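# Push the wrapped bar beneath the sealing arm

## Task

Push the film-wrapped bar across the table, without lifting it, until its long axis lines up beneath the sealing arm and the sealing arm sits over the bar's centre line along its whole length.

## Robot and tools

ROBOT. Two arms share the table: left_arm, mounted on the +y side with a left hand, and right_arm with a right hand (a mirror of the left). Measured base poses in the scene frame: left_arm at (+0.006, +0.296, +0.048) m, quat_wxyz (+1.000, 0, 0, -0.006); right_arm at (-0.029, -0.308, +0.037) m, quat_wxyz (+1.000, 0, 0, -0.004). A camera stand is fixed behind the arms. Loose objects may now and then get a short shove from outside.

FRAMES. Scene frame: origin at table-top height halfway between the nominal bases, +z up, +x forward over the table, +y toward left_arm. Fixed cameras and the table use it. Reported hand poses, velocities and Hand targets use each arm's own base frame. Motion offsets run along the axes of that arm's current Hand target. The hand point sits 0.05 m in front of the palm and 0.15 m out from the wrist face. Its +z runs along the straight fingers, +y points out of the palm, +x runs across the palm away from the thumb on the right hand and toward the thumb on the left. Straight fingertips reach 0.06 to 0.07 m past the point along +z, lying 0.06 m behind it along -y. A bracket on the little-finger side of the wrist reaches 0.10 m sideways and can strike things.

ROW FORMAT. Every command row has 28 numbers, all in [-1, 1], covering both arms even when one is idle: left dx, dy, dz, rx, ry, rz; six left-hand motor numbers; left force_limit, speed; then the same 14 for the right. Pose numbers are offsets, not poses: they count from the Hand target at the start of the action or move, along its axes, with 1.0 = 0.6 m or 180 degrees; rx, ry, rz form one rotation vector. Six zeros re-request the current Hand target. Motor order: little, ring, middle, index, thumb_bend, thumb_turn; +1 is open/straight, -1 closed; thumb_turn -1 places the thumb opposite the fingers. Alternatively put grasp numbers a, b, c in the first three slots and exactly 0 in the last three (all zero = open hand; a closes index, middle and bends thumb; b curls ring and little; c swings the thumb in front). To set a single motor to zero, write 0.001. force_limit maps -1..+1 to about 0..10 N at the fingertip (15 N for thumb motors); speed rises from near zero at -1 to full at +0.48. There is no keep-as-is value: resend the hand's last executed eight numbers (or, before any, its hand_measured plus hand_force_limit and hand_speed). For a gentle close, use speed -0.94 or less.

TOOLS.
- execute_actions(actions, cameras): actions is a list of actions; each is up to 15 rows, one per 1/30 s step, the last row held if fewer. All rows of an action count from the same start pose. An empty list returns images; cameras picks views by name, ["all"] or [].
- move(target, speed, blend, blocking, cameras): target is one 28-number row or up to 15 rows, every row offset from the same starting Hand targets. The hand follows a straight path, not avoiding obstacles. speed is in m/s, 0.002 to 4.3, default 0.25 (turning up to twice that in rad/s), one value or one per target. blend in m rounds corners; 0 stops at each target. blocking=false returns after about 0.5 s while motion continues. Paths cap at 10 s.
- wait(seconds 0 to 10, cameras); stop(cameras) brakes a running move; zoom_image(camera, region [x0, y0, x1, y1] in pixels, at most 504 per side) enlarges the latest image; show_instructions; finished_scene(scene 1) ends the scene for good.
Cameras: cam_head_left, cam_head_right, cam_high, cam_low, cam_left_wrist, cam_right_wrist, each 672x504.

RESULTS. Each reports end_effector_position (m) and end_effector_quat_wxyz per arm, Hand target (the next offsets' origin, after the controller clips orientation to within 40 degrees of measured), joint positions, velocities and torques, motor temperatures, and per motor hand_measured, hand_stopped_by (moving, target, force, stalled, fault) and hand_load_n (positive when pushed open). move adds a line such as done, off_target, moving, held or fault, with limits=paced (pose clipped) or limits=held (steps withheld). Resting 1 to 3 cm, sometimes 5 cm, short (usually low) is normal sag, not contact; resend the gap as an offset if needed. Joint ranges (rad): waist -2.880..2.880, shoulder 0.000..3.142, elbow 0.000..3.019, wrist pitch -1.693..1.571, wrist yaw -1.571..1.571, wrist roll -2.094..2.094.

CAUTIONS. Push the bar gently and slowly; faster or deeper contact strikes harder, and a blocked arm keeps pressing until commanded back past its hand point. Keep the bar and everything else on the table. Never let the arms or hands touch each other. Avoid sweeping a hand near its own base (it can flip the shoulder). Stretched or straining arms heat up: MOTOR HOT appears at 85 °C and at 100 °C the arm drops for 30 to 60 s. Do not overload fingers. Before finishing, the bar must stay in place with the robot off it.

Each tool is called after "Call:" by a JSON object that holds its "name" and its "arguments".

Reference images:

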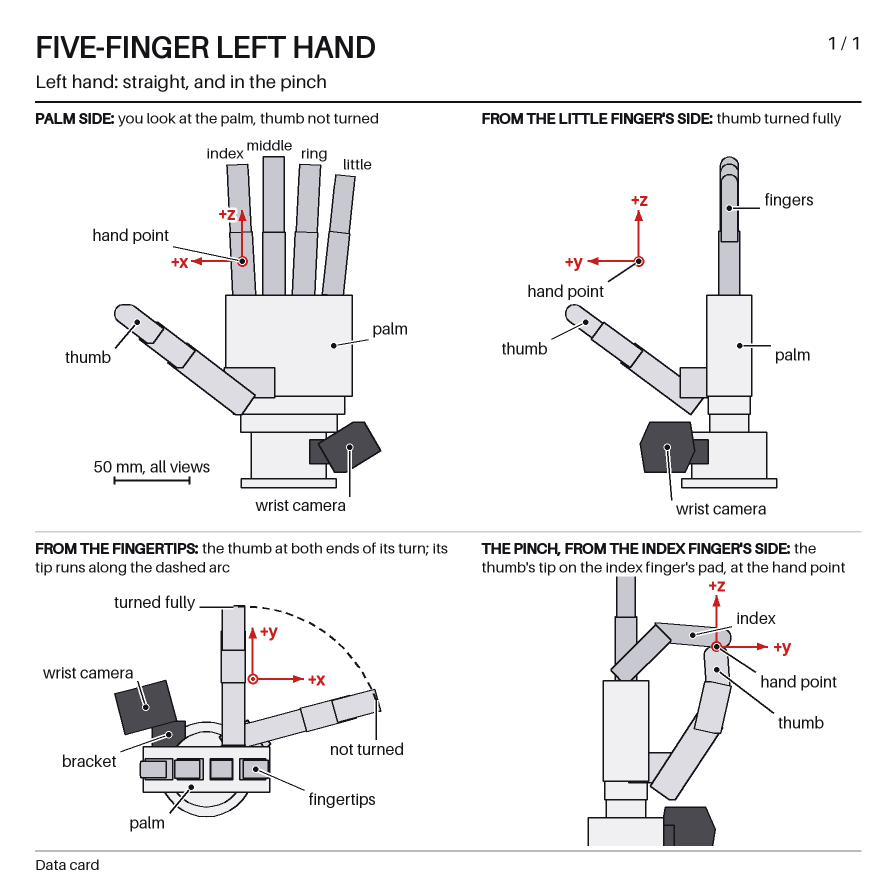

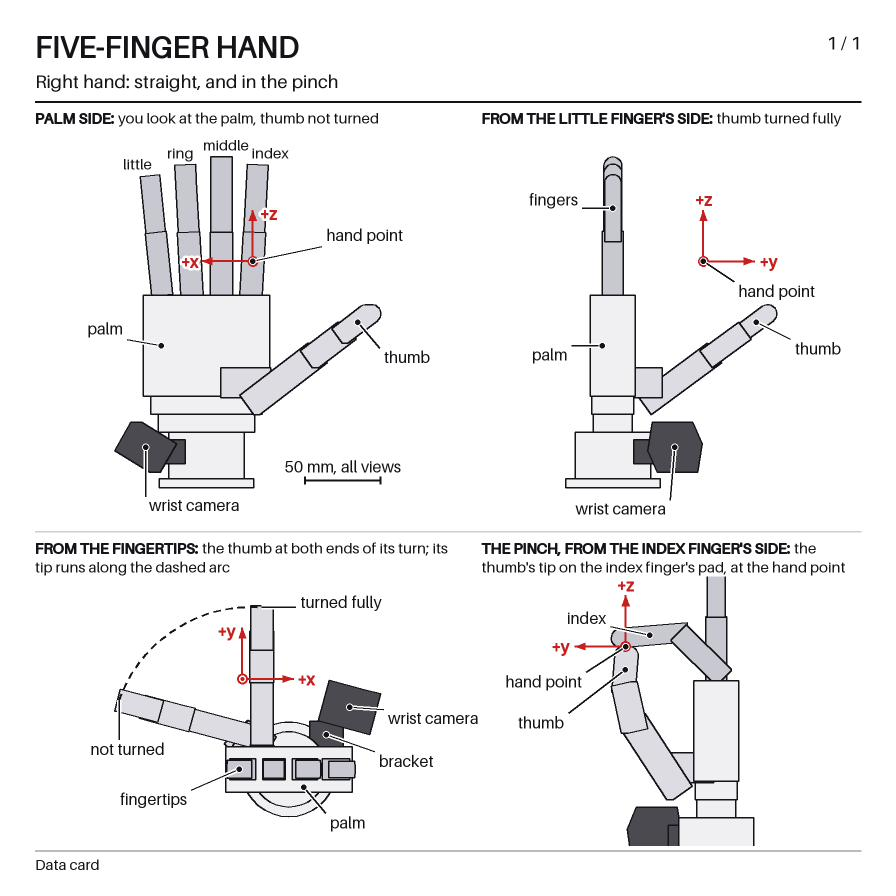

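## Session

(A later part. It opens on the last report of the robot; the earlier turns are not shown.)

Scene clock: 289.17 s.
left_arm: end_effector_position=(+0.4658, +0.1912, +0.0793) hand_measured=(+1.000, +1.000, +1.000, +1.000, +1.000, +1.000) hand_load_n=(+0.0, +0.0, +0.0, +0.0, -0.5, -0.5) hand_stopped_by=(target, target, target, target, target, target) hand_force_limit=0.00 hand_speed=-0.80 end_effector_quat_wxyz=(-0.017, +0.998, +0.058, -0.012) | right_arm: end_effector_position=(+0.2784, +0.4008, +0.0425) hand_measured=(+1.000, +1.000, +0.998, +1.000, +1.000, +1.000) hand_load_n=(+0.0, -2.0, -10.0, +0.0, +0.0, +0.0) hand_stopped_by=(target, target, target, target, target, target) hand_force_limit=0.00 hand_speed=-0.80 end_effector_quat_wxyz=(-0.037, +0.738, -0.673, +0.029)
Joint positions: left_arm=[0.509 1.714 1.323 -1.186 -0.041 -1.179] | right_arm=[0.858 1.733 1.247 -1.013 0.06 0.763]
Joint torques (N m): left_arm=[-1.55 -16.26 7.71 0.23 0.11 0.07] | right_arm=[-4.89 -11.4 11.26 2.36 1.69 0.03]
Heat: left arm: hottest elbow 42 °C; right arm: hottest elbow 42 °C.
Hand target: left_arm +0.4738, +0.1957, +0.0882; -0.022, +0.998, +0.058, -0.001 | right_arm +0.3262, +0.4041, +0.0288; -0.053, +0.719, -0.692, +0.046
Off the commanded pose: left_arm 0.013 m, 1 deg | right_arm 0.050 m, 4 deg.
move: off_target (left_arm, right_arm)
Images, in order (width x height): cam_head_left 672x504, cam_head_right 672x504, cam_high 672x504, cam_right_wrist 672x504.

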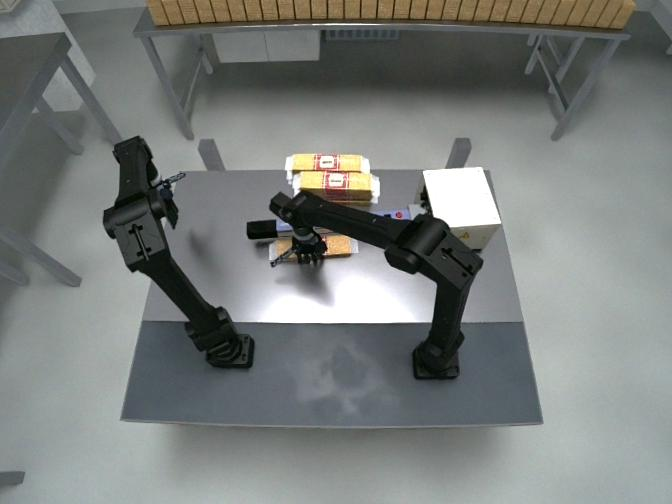

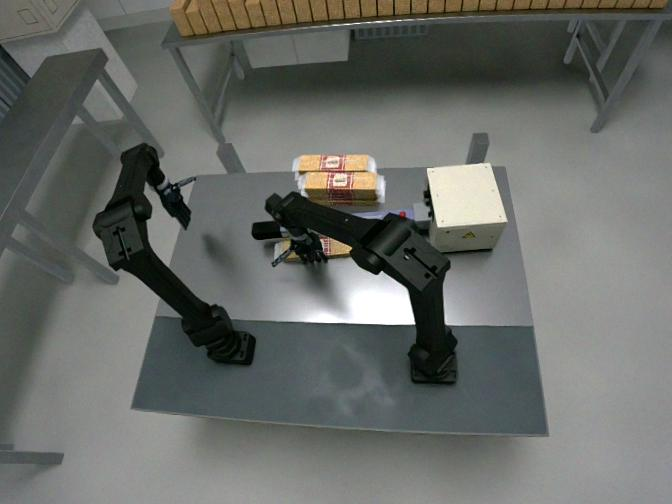

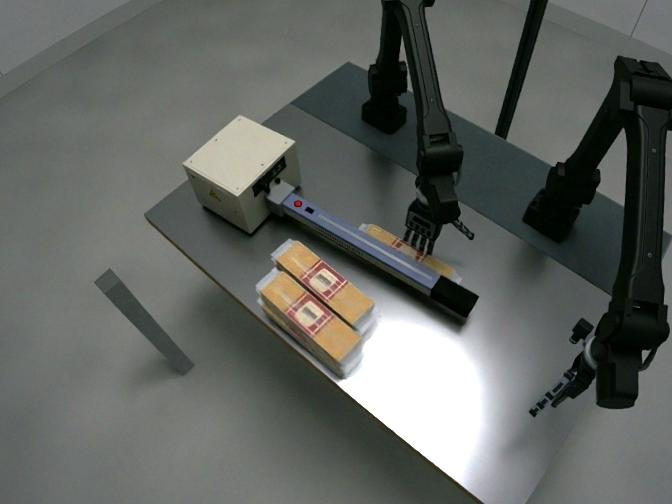

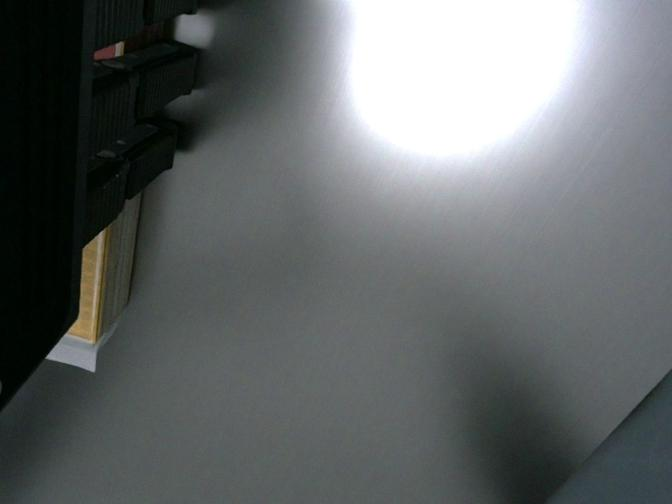

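Call:
{"name": "move", "arguments": {"target": [0,0,0,0,0,0,1,1,1,1,1,1,0,-0.8,-0.0035,-0.0742,0.0105,0,0,0,1,1,1,1,1,1,0,-0.8], "speed": 0.05, "cameras": ["cam_high","cam_right_wrist","cam_head_left","cam_head_right"]}}

Call:
{"name": "zoom_image", "arguments": {"camera": "cam_high", "region": [320, 160, 500, 320]}}

Call:
{"name": "zoom_image", "arguments": {"camera": "cam_head_left", "region": [240, 180, 400, 300]}}

Call:
{"name": "zoom_image", "arguments": {"camera": "cam_head_right", "region": [240, 180, 400, 300]}}

Scene clock: 314.57 s.
left_arm: end_effector_position=(+0.4658, +0.1912, +0.0793) hand_measured=(+1.000, +1.000, +1.000, +1.000, +1.000, +1.000) hand_load_n=(+0.0, +0.0, +0.0, +0.0, +0.0, +0.0) hand_stopped_by=(target, target, target, target, target, target) hand_force_limit=0.00 hand_speed=-0.80 end_effector_quat_wxyz=(-0.017, +0.998, +0.058, -0.012) | right_arm: end_effector_position=(+0.3209, +0.4068, +0.0443) hand_measured=(+1.000, +1.000, +0.998, +1.000, +1.000, +1.000) hand_load_n=(+0.0, -1.5, -10.0, +0.0, +0.0, +0.0) hand_stopped_by=(target, target, target, target, target, target) hand_force_limit=0.00 hand_speed=-0.80 end_effector_quat_wxyz=(-0.036, +0.738, -0.673, +0.028)
Joint positions: left_arm=[0.509 1.714 1.323 -1.186 -0.041 -1.179] | right_arm=[0.803 1.809 1.36 -1.049 0.053 0.709]
Joint torques (N m): left_arm=[-1.55 -16.21 7.69 0.23 0.11 0.07] | right_arm=[-4.07 -11.93 11.67 2.5 1.66 0.03]
Heat: left arm: hottest elbow 42 °C; right arm: hottest elbow 42 °C.
Hand target: left_arm +0.4738, +0.1957, +0.0882; -0.022, +0.998, +0.058, -0.001 | right_arm +0.3710, +0.4080, +0.0289; -0.053, +0.719, -0.691, +0.046
Off the commanded pose: left_arm 0.013 m, 1 deg | right_arm 0.053 m, 4 deg.
move: off_target (left_arm, right_arm)
Images, in order (width x height): cam_head_left 672x504, cam_head_right 672x504, cam_high 672x504, cam_right_wrist 672x504.

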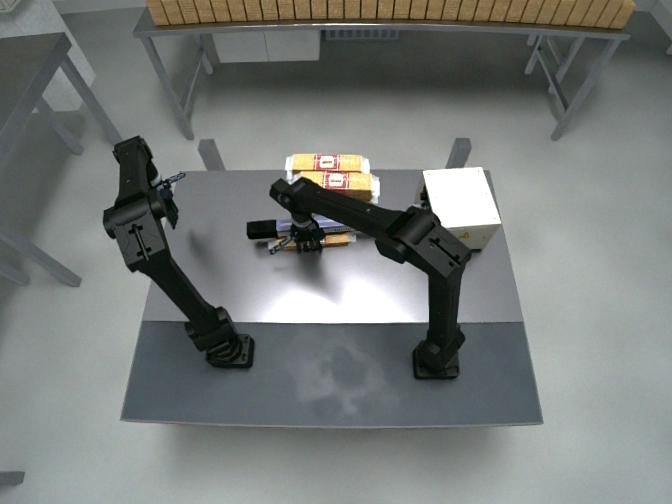

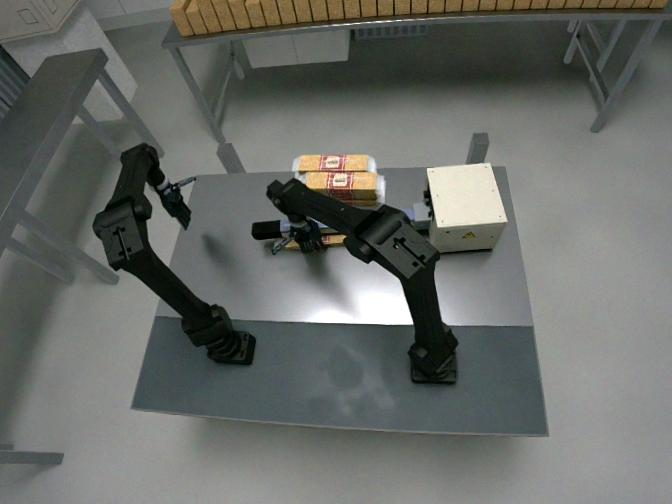

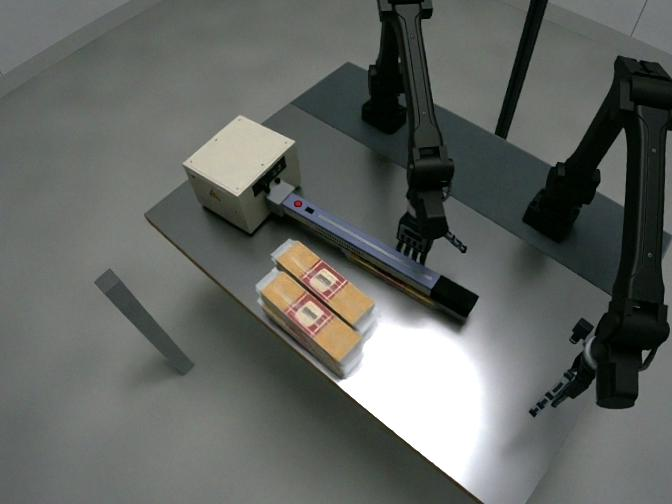

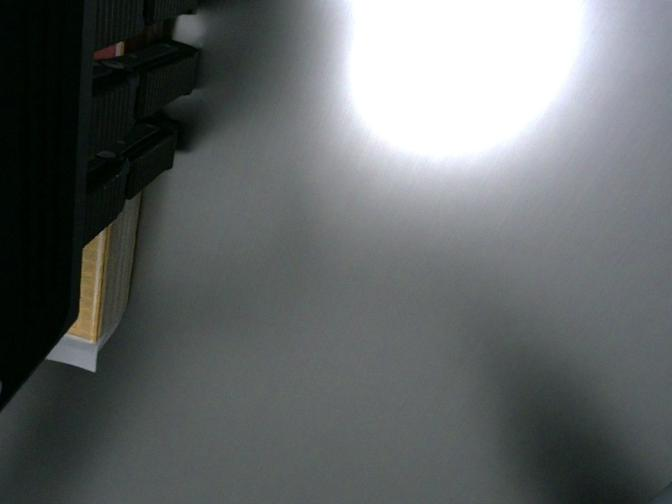

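Scaled by 2.800 from the camera's 672x504 image, which has a finer 960x720 frame.

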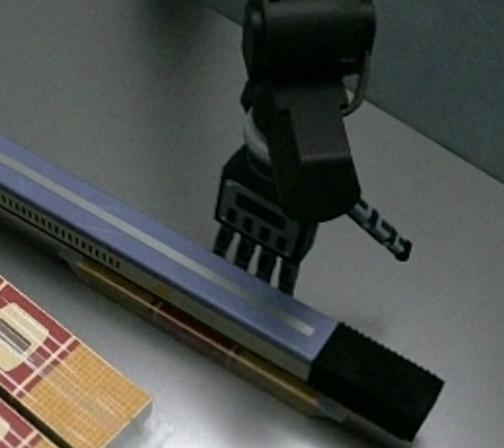

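Scaled by 3.150 from the camera's 672x504 image, which has a finer 960x720 frame.

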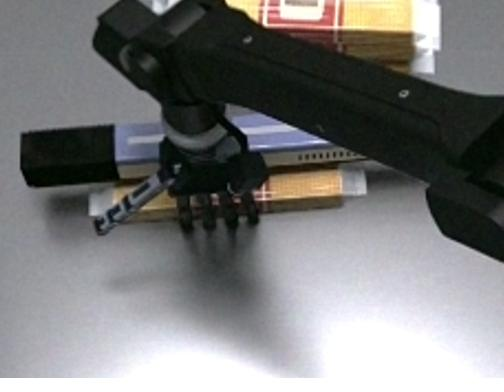

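Scaled by 3.150 from the camera's 672x504 image, which has a finer 960x720 frame.

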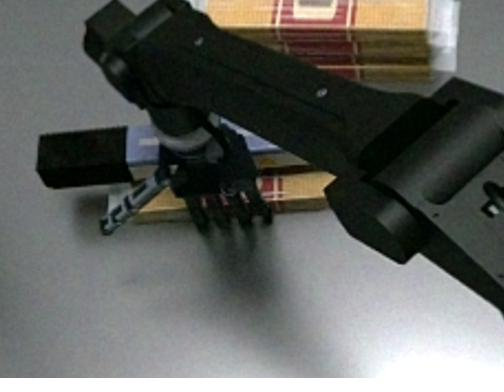

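Call:
{"name": "zoom_image", "arguments": {"camera": "cam_high", "region": [335, 235, 455, 325]}}

Call:
{"name": "zoom_image", "arguments": {"camera": "cam_head_left", "region": [260, 205, 370, 260]}}

Scaled by 4.200 from the camera's 672x504 image, which has a finer 960x720 frame.

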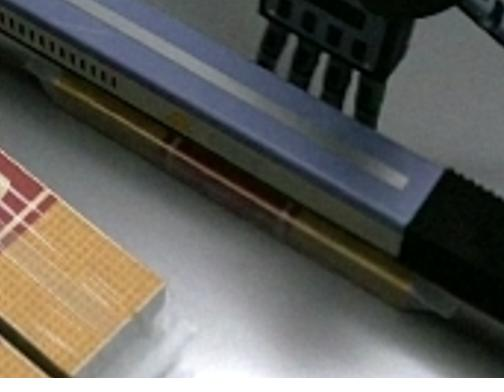

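Scaled by 4.582 from the camera's 672x504 image, which has a finer 960x720 frame.

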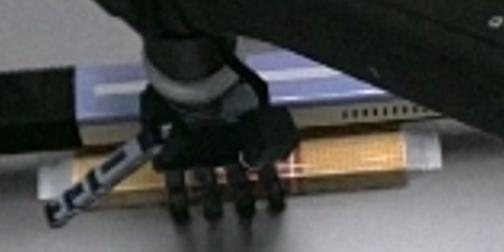

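Call:
{"name": "zoom_image", "arguments": {"camera": "cam_high", "region": [370, 255, 430, 300]}}

Call:
{"name": "zoom_image", "arguments": {"camera": "cam_head_left", "region": [315, 220, 365, 255]}}

Scaled by 8.400 from the camera's 672x504 image, which has a finer 960x720 frame.

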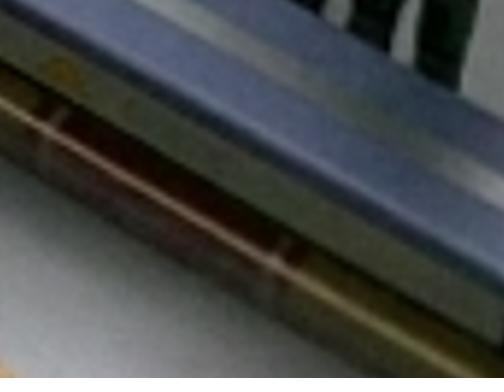

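Scaled by 10.080 from the camera's 672x504 image, which has a finer 960x720 frame.

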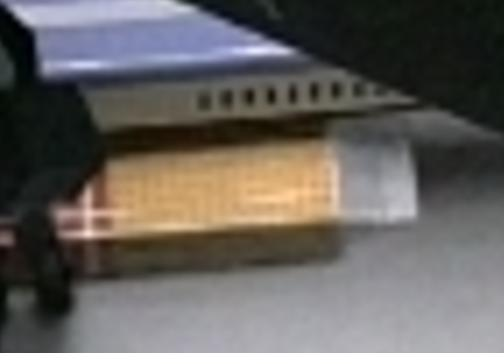

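Call:
{"name": "zoom_image", "arguments": {"camera": "cam_high", "region": [340, 240, 390, 278]}}

Call:
{"name": "zoom_image", "arguments": {"camera": "cam_high", "region": [405, 275, 455, 313]}}

Call:
{"name": "zoom_image", "arguments": {"camera": "cam_head_left", "region": [262, 220, 312, 255]}}

Scaled by 10.080 from the camera's 672x504 image, which has a finer 960x720 frame.

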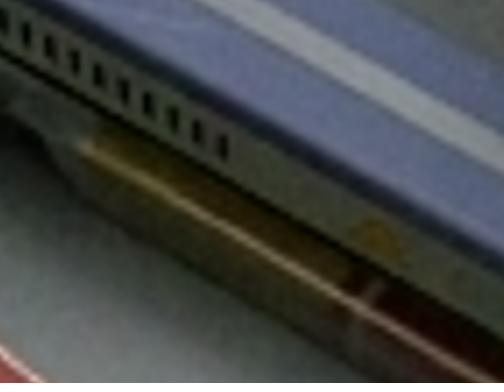

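Scaled by 10.080 from the camera's 672x504 image, which has a finer 960x720 frame.

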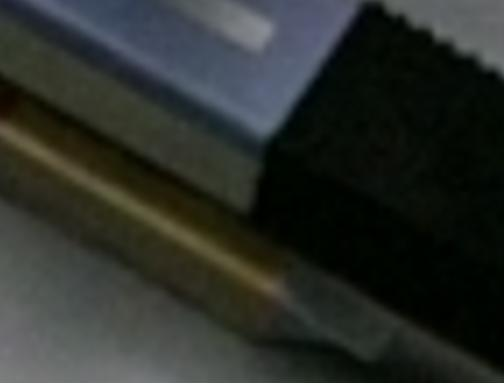

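Scaled by 10.080 from the camera's 672x504 image, which has a finer 960x720 frame.

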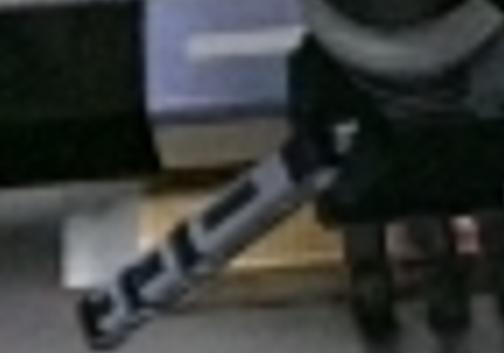

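Call:
{"name": "move", "arguments": {"target": [0,0,0,0,0,0,1,1,1,1,1,1,0,-0.8,-0.001,-0.0195,0.0027,0,0,0,1,1,1,1,1,1,0,-0.8], "speed": 0.03, "cameras": ["cam_high","cam_head_left"]}}

Call:
{"name": "zoom_image", "arguments": {"camera": "cam_high", "region": [370, 255, 430, 300]}}

Call:
{"name": "zoom_image", "arguments": {"camera": "cam_head_left", "region": [315, 220, 365, 255]}}

Scene clock: 355.07 s.
left_arm: end_effector_position=(+0.4658, +0.1912, +0.0793) hand_measured=(+1.000, +1.000, +1.000, +1.000, +1.000, +1.000) hand_load_n=(+0.0, +0.0, +0.0, +0.0, +0.0, +0.0) hand_stopped_by=(target, target, target, target, target, target) hand_force_limit=0.00 hand_speed=-0.80 end_effector_quat_wxyz=(-0.017, +0.998, +0.058, -0.012) | right_arm: end_effector_position=(+0.3327, +0.4085, +0.0448) hand_measured=(+1.000, +1.000, +0.998, +1.000, +1.000, +1.000) hand_load_n=(+0.0, -1.5, -9.5, -0.5, +0.0, +0.0) hand_stopped_by=(target, target, target, target, target, target) hand_force_limit=0.00 hand_speed=-0.80 end_effector_quat_wxyz=(-0.034, +0.738, -0.674, +0.027)
Joint positions: left_arm=[0.509 1.714 1.323 -1.186 -0.041 -1.179] | right_arm=[0.789 1.832 1.395 -1.063 0.051 0.696]
Joint torques (N m): left_arm=[-1.55 -16.21 7.71 0.21 0.12 0.07] | right_arm=[-5.07 -12.57 11.51 2.59 1.72 0]
Heat: left arm: hottest elbow 43 °C; right arm: hottest elbow 44 °C.
Hand target: left_arm +0.4738, +0.1957, +0.0882; -0.022, +0.998, +0.058, -0.001 | right_arm +0.3826, +0.4090, +0.0289; -0.053, +0.719, -0.691, +0.046
Off the commanded pose: left_arm 0.013 m, 1 deg | right_arm 0.052 m, 4 deg.
move: off_target (left_arm, right_arm)
Images, in order (width x height): cam_head_left 672x504, cam_high 672x504.

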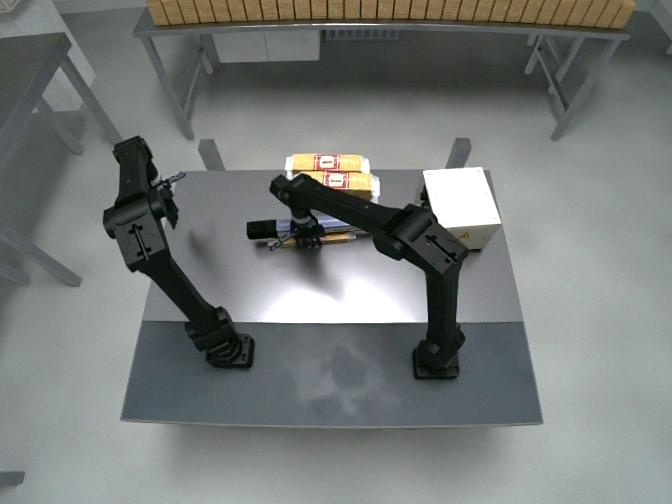

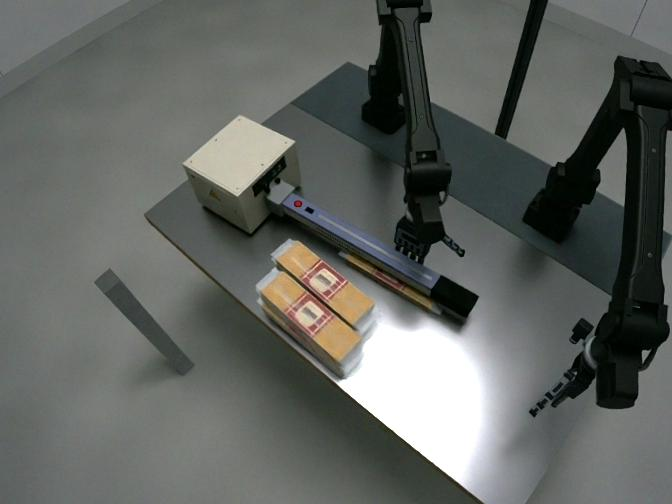

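Scaled by 8.400 from the camera's 672x504 image, which has a finer 960x720 frame.

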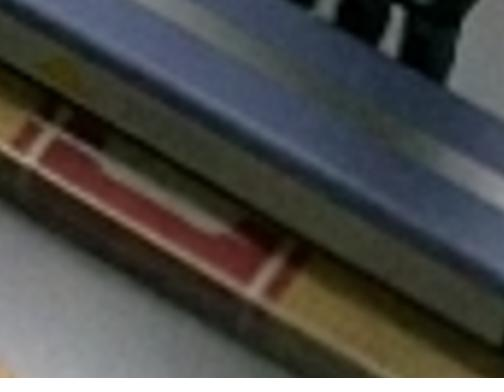

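Scaled by 10.080 from the camera's 672x504 image, which has a finer 960x720 frame.

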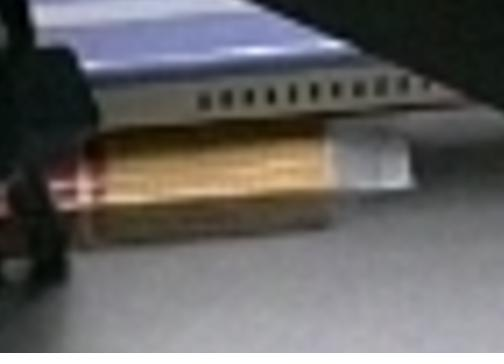

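Call:
{"name": "move", "arguments": {"target": [[0,0,0,0,0,0,1,1,1,1,1,1,0,-0.8,0.0037,0.0797,-0.0315,0,0,-0.007,1,1,1,1,1,1,0,-0.8],[0,0,0,0,0,0,1,1,1,1,1,1,0,-0.8,0.0097,0.2058,-0.0965,0,0,-0.0139,1,1,1,1,1,1,0,-0.8]], "speed": [0.05,0.12], "blend": [0.015,0], "cameras": ["cam_high","cam_head_left","cam_head_right"]}}

Call:
{"name": "zoom_image", "arguments": {"camera": "cam_high", "region": [330, 230, 470, 325]}}

Call:
{"name": "zoom_image", "arguments": {"camera": "cam_head_left", "region": [245, 190, 395, 270]}}

Scene clock: 371.00 s.
left_arm: end_effector_position=(+0.4658, +0.1912, +0.0793) hand_measured=(+1.000, +1.000, +1.000, +1.000, +1.000, +1.000) hand_load_n=(+0.0, +0.0, +0.0, +0.0, +0.0, +0.0) hand_stopped_by=(target, target, target, target, target, target) hand_force_limit=0.00 hand_speed=-0.80 end_effector_quat_wxyz=(-0.017, +0.998, +0.058, -0.012) | right_arm: end_effector_position=(+0.2589, +0.3970, +0.0656) hand_measured=(+1.000, +1.000, +1.000, +1.000, +1.000, +1.000) hand_load_n=(+0.0, +0.0, +0.0, +0.0, +0.0, +0.0) hand_stopped_by=(target, target, target, target, target, target) hand_force_limit=0.00 hand_speed=-0.80 end_effector_quat_wxyz=(-0.052, +0.733, -0.677, +0.046)
Joint positions: left_arm=[0.509 1.714 1.323 -1.186 -0.041 -1.179] | right_arm=[0.898 1.647 1.206 -1.032 0.099 0.814]
Joint torques (N m): left_arm=[-1.49 -16.26 7.71 0.21 0.11 0.06] | right_arm=[0.26 -15.68 7.34 0.13 0.33 0.17]
Heat: left arm: hottest elbow 43 °C; right arm: hottest elbow 45 °C.
Hand target: left_arm +0.4738, +0.1957, +0.0882; -0.022, +0.998, +0.058, -0.001 | right_arm +0.2527, +0.3978, +0.0689; -0.052, +0.734, -0.676, +0.047
Off the commanded pose: left_arm 0.013 m, 1 deg | right_arm 0.007 m, 0 deg.
move: off_target (left_arm)
Images, in order (width x height): cam_head_left 672x504, cam_head_right 672x504, cam_high 672x504.

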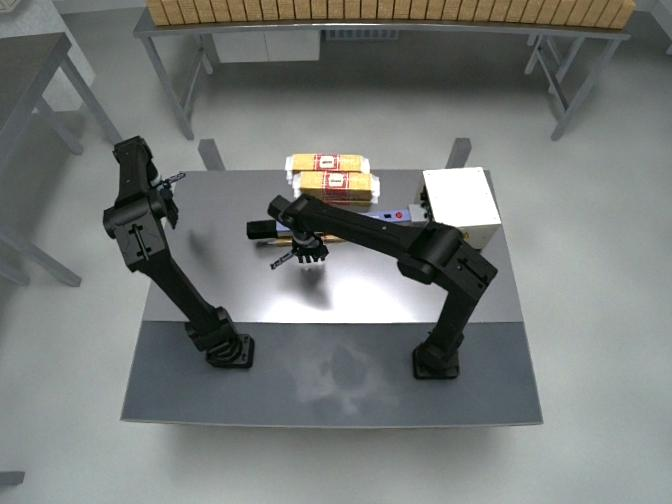

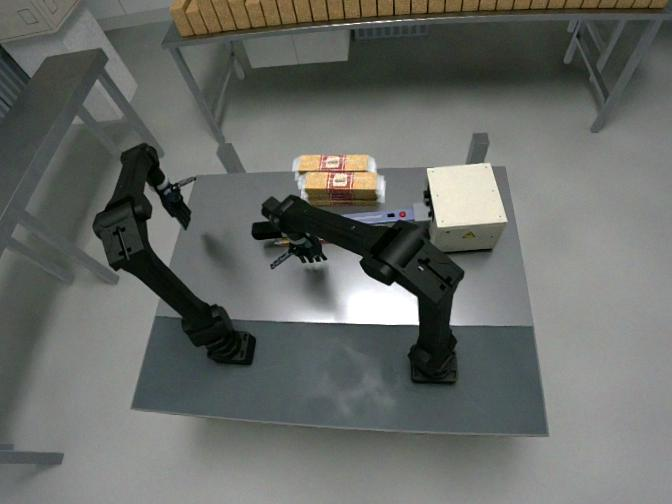

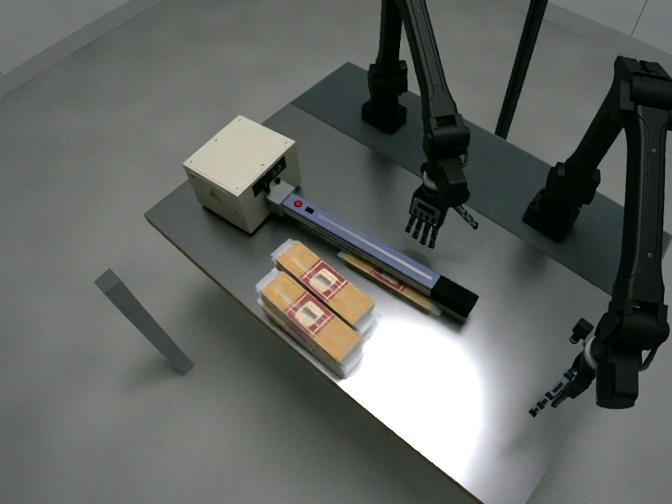

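Scaled by 3.600 from the camera's 672x504 image, which has a finer 960x720 frame.

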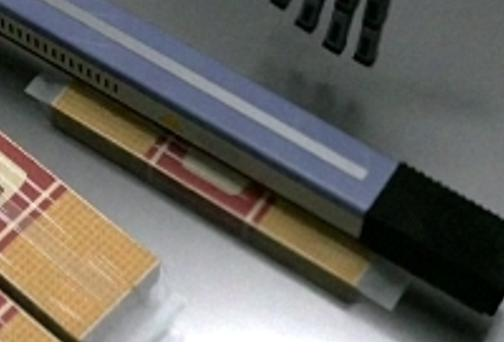

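Scaled by 3.360 from the camera's 672x504 image, which has a finer 960x720 frame.

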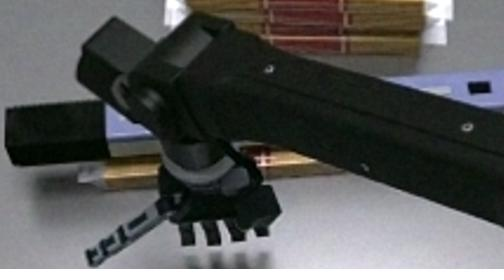

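Call:
{"name": "zoom_image", "arguments": {"camera": "cam_head_right", "region": [255, 200, 355, 260]}}

Call:
{"name": "zoom_image", "arguments": {"camera": "cam_high", "region": [335, 235, 395, 280]}}

Call:
{"name": "zoom_image", "arguments": {"camera": "cam_high", "region": [395, 270, 455, 315]}}

Call:
{"name": "zoom_image", "arguments": {"camera": "cam_head_left", "region": [265, 220, 365, 265]}}

Scaled by 5.040 from the camera's 672x504 image, which has a finer 960x720 frame.

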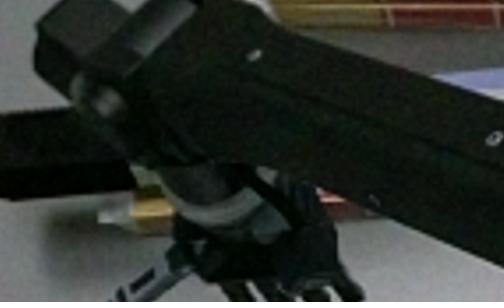

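Scaled by 8.400 from the camera's 672x504 image, which has a finer 960x720 frame.

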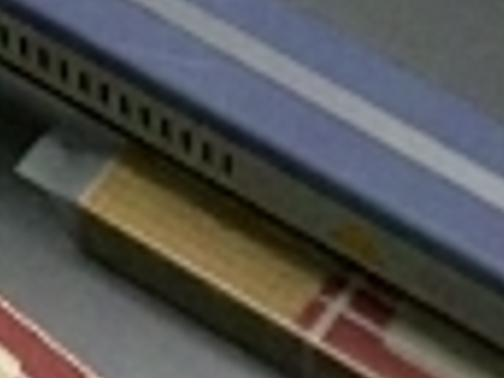

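Scaled by 8.400 from the camera's 672x504 image, which has a finer 960x720 frame.

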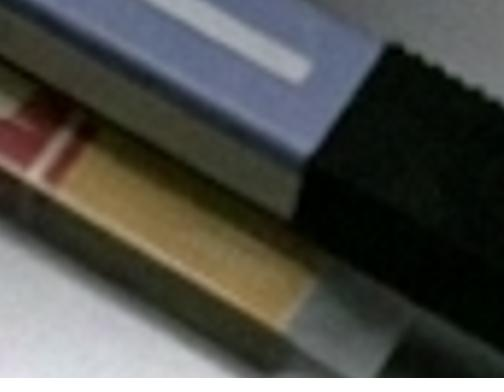

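Scaled by 5.040 from the camera's 672x504 image, which has a finer 960x720 frame.

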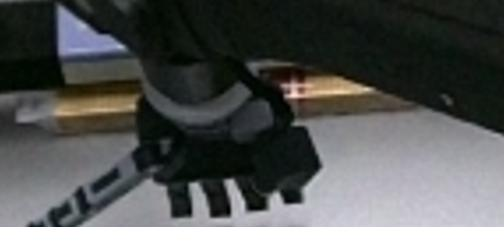

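Call:
{"name": "finished_scene", "arguments": {}}

The scene is finished: the task was done.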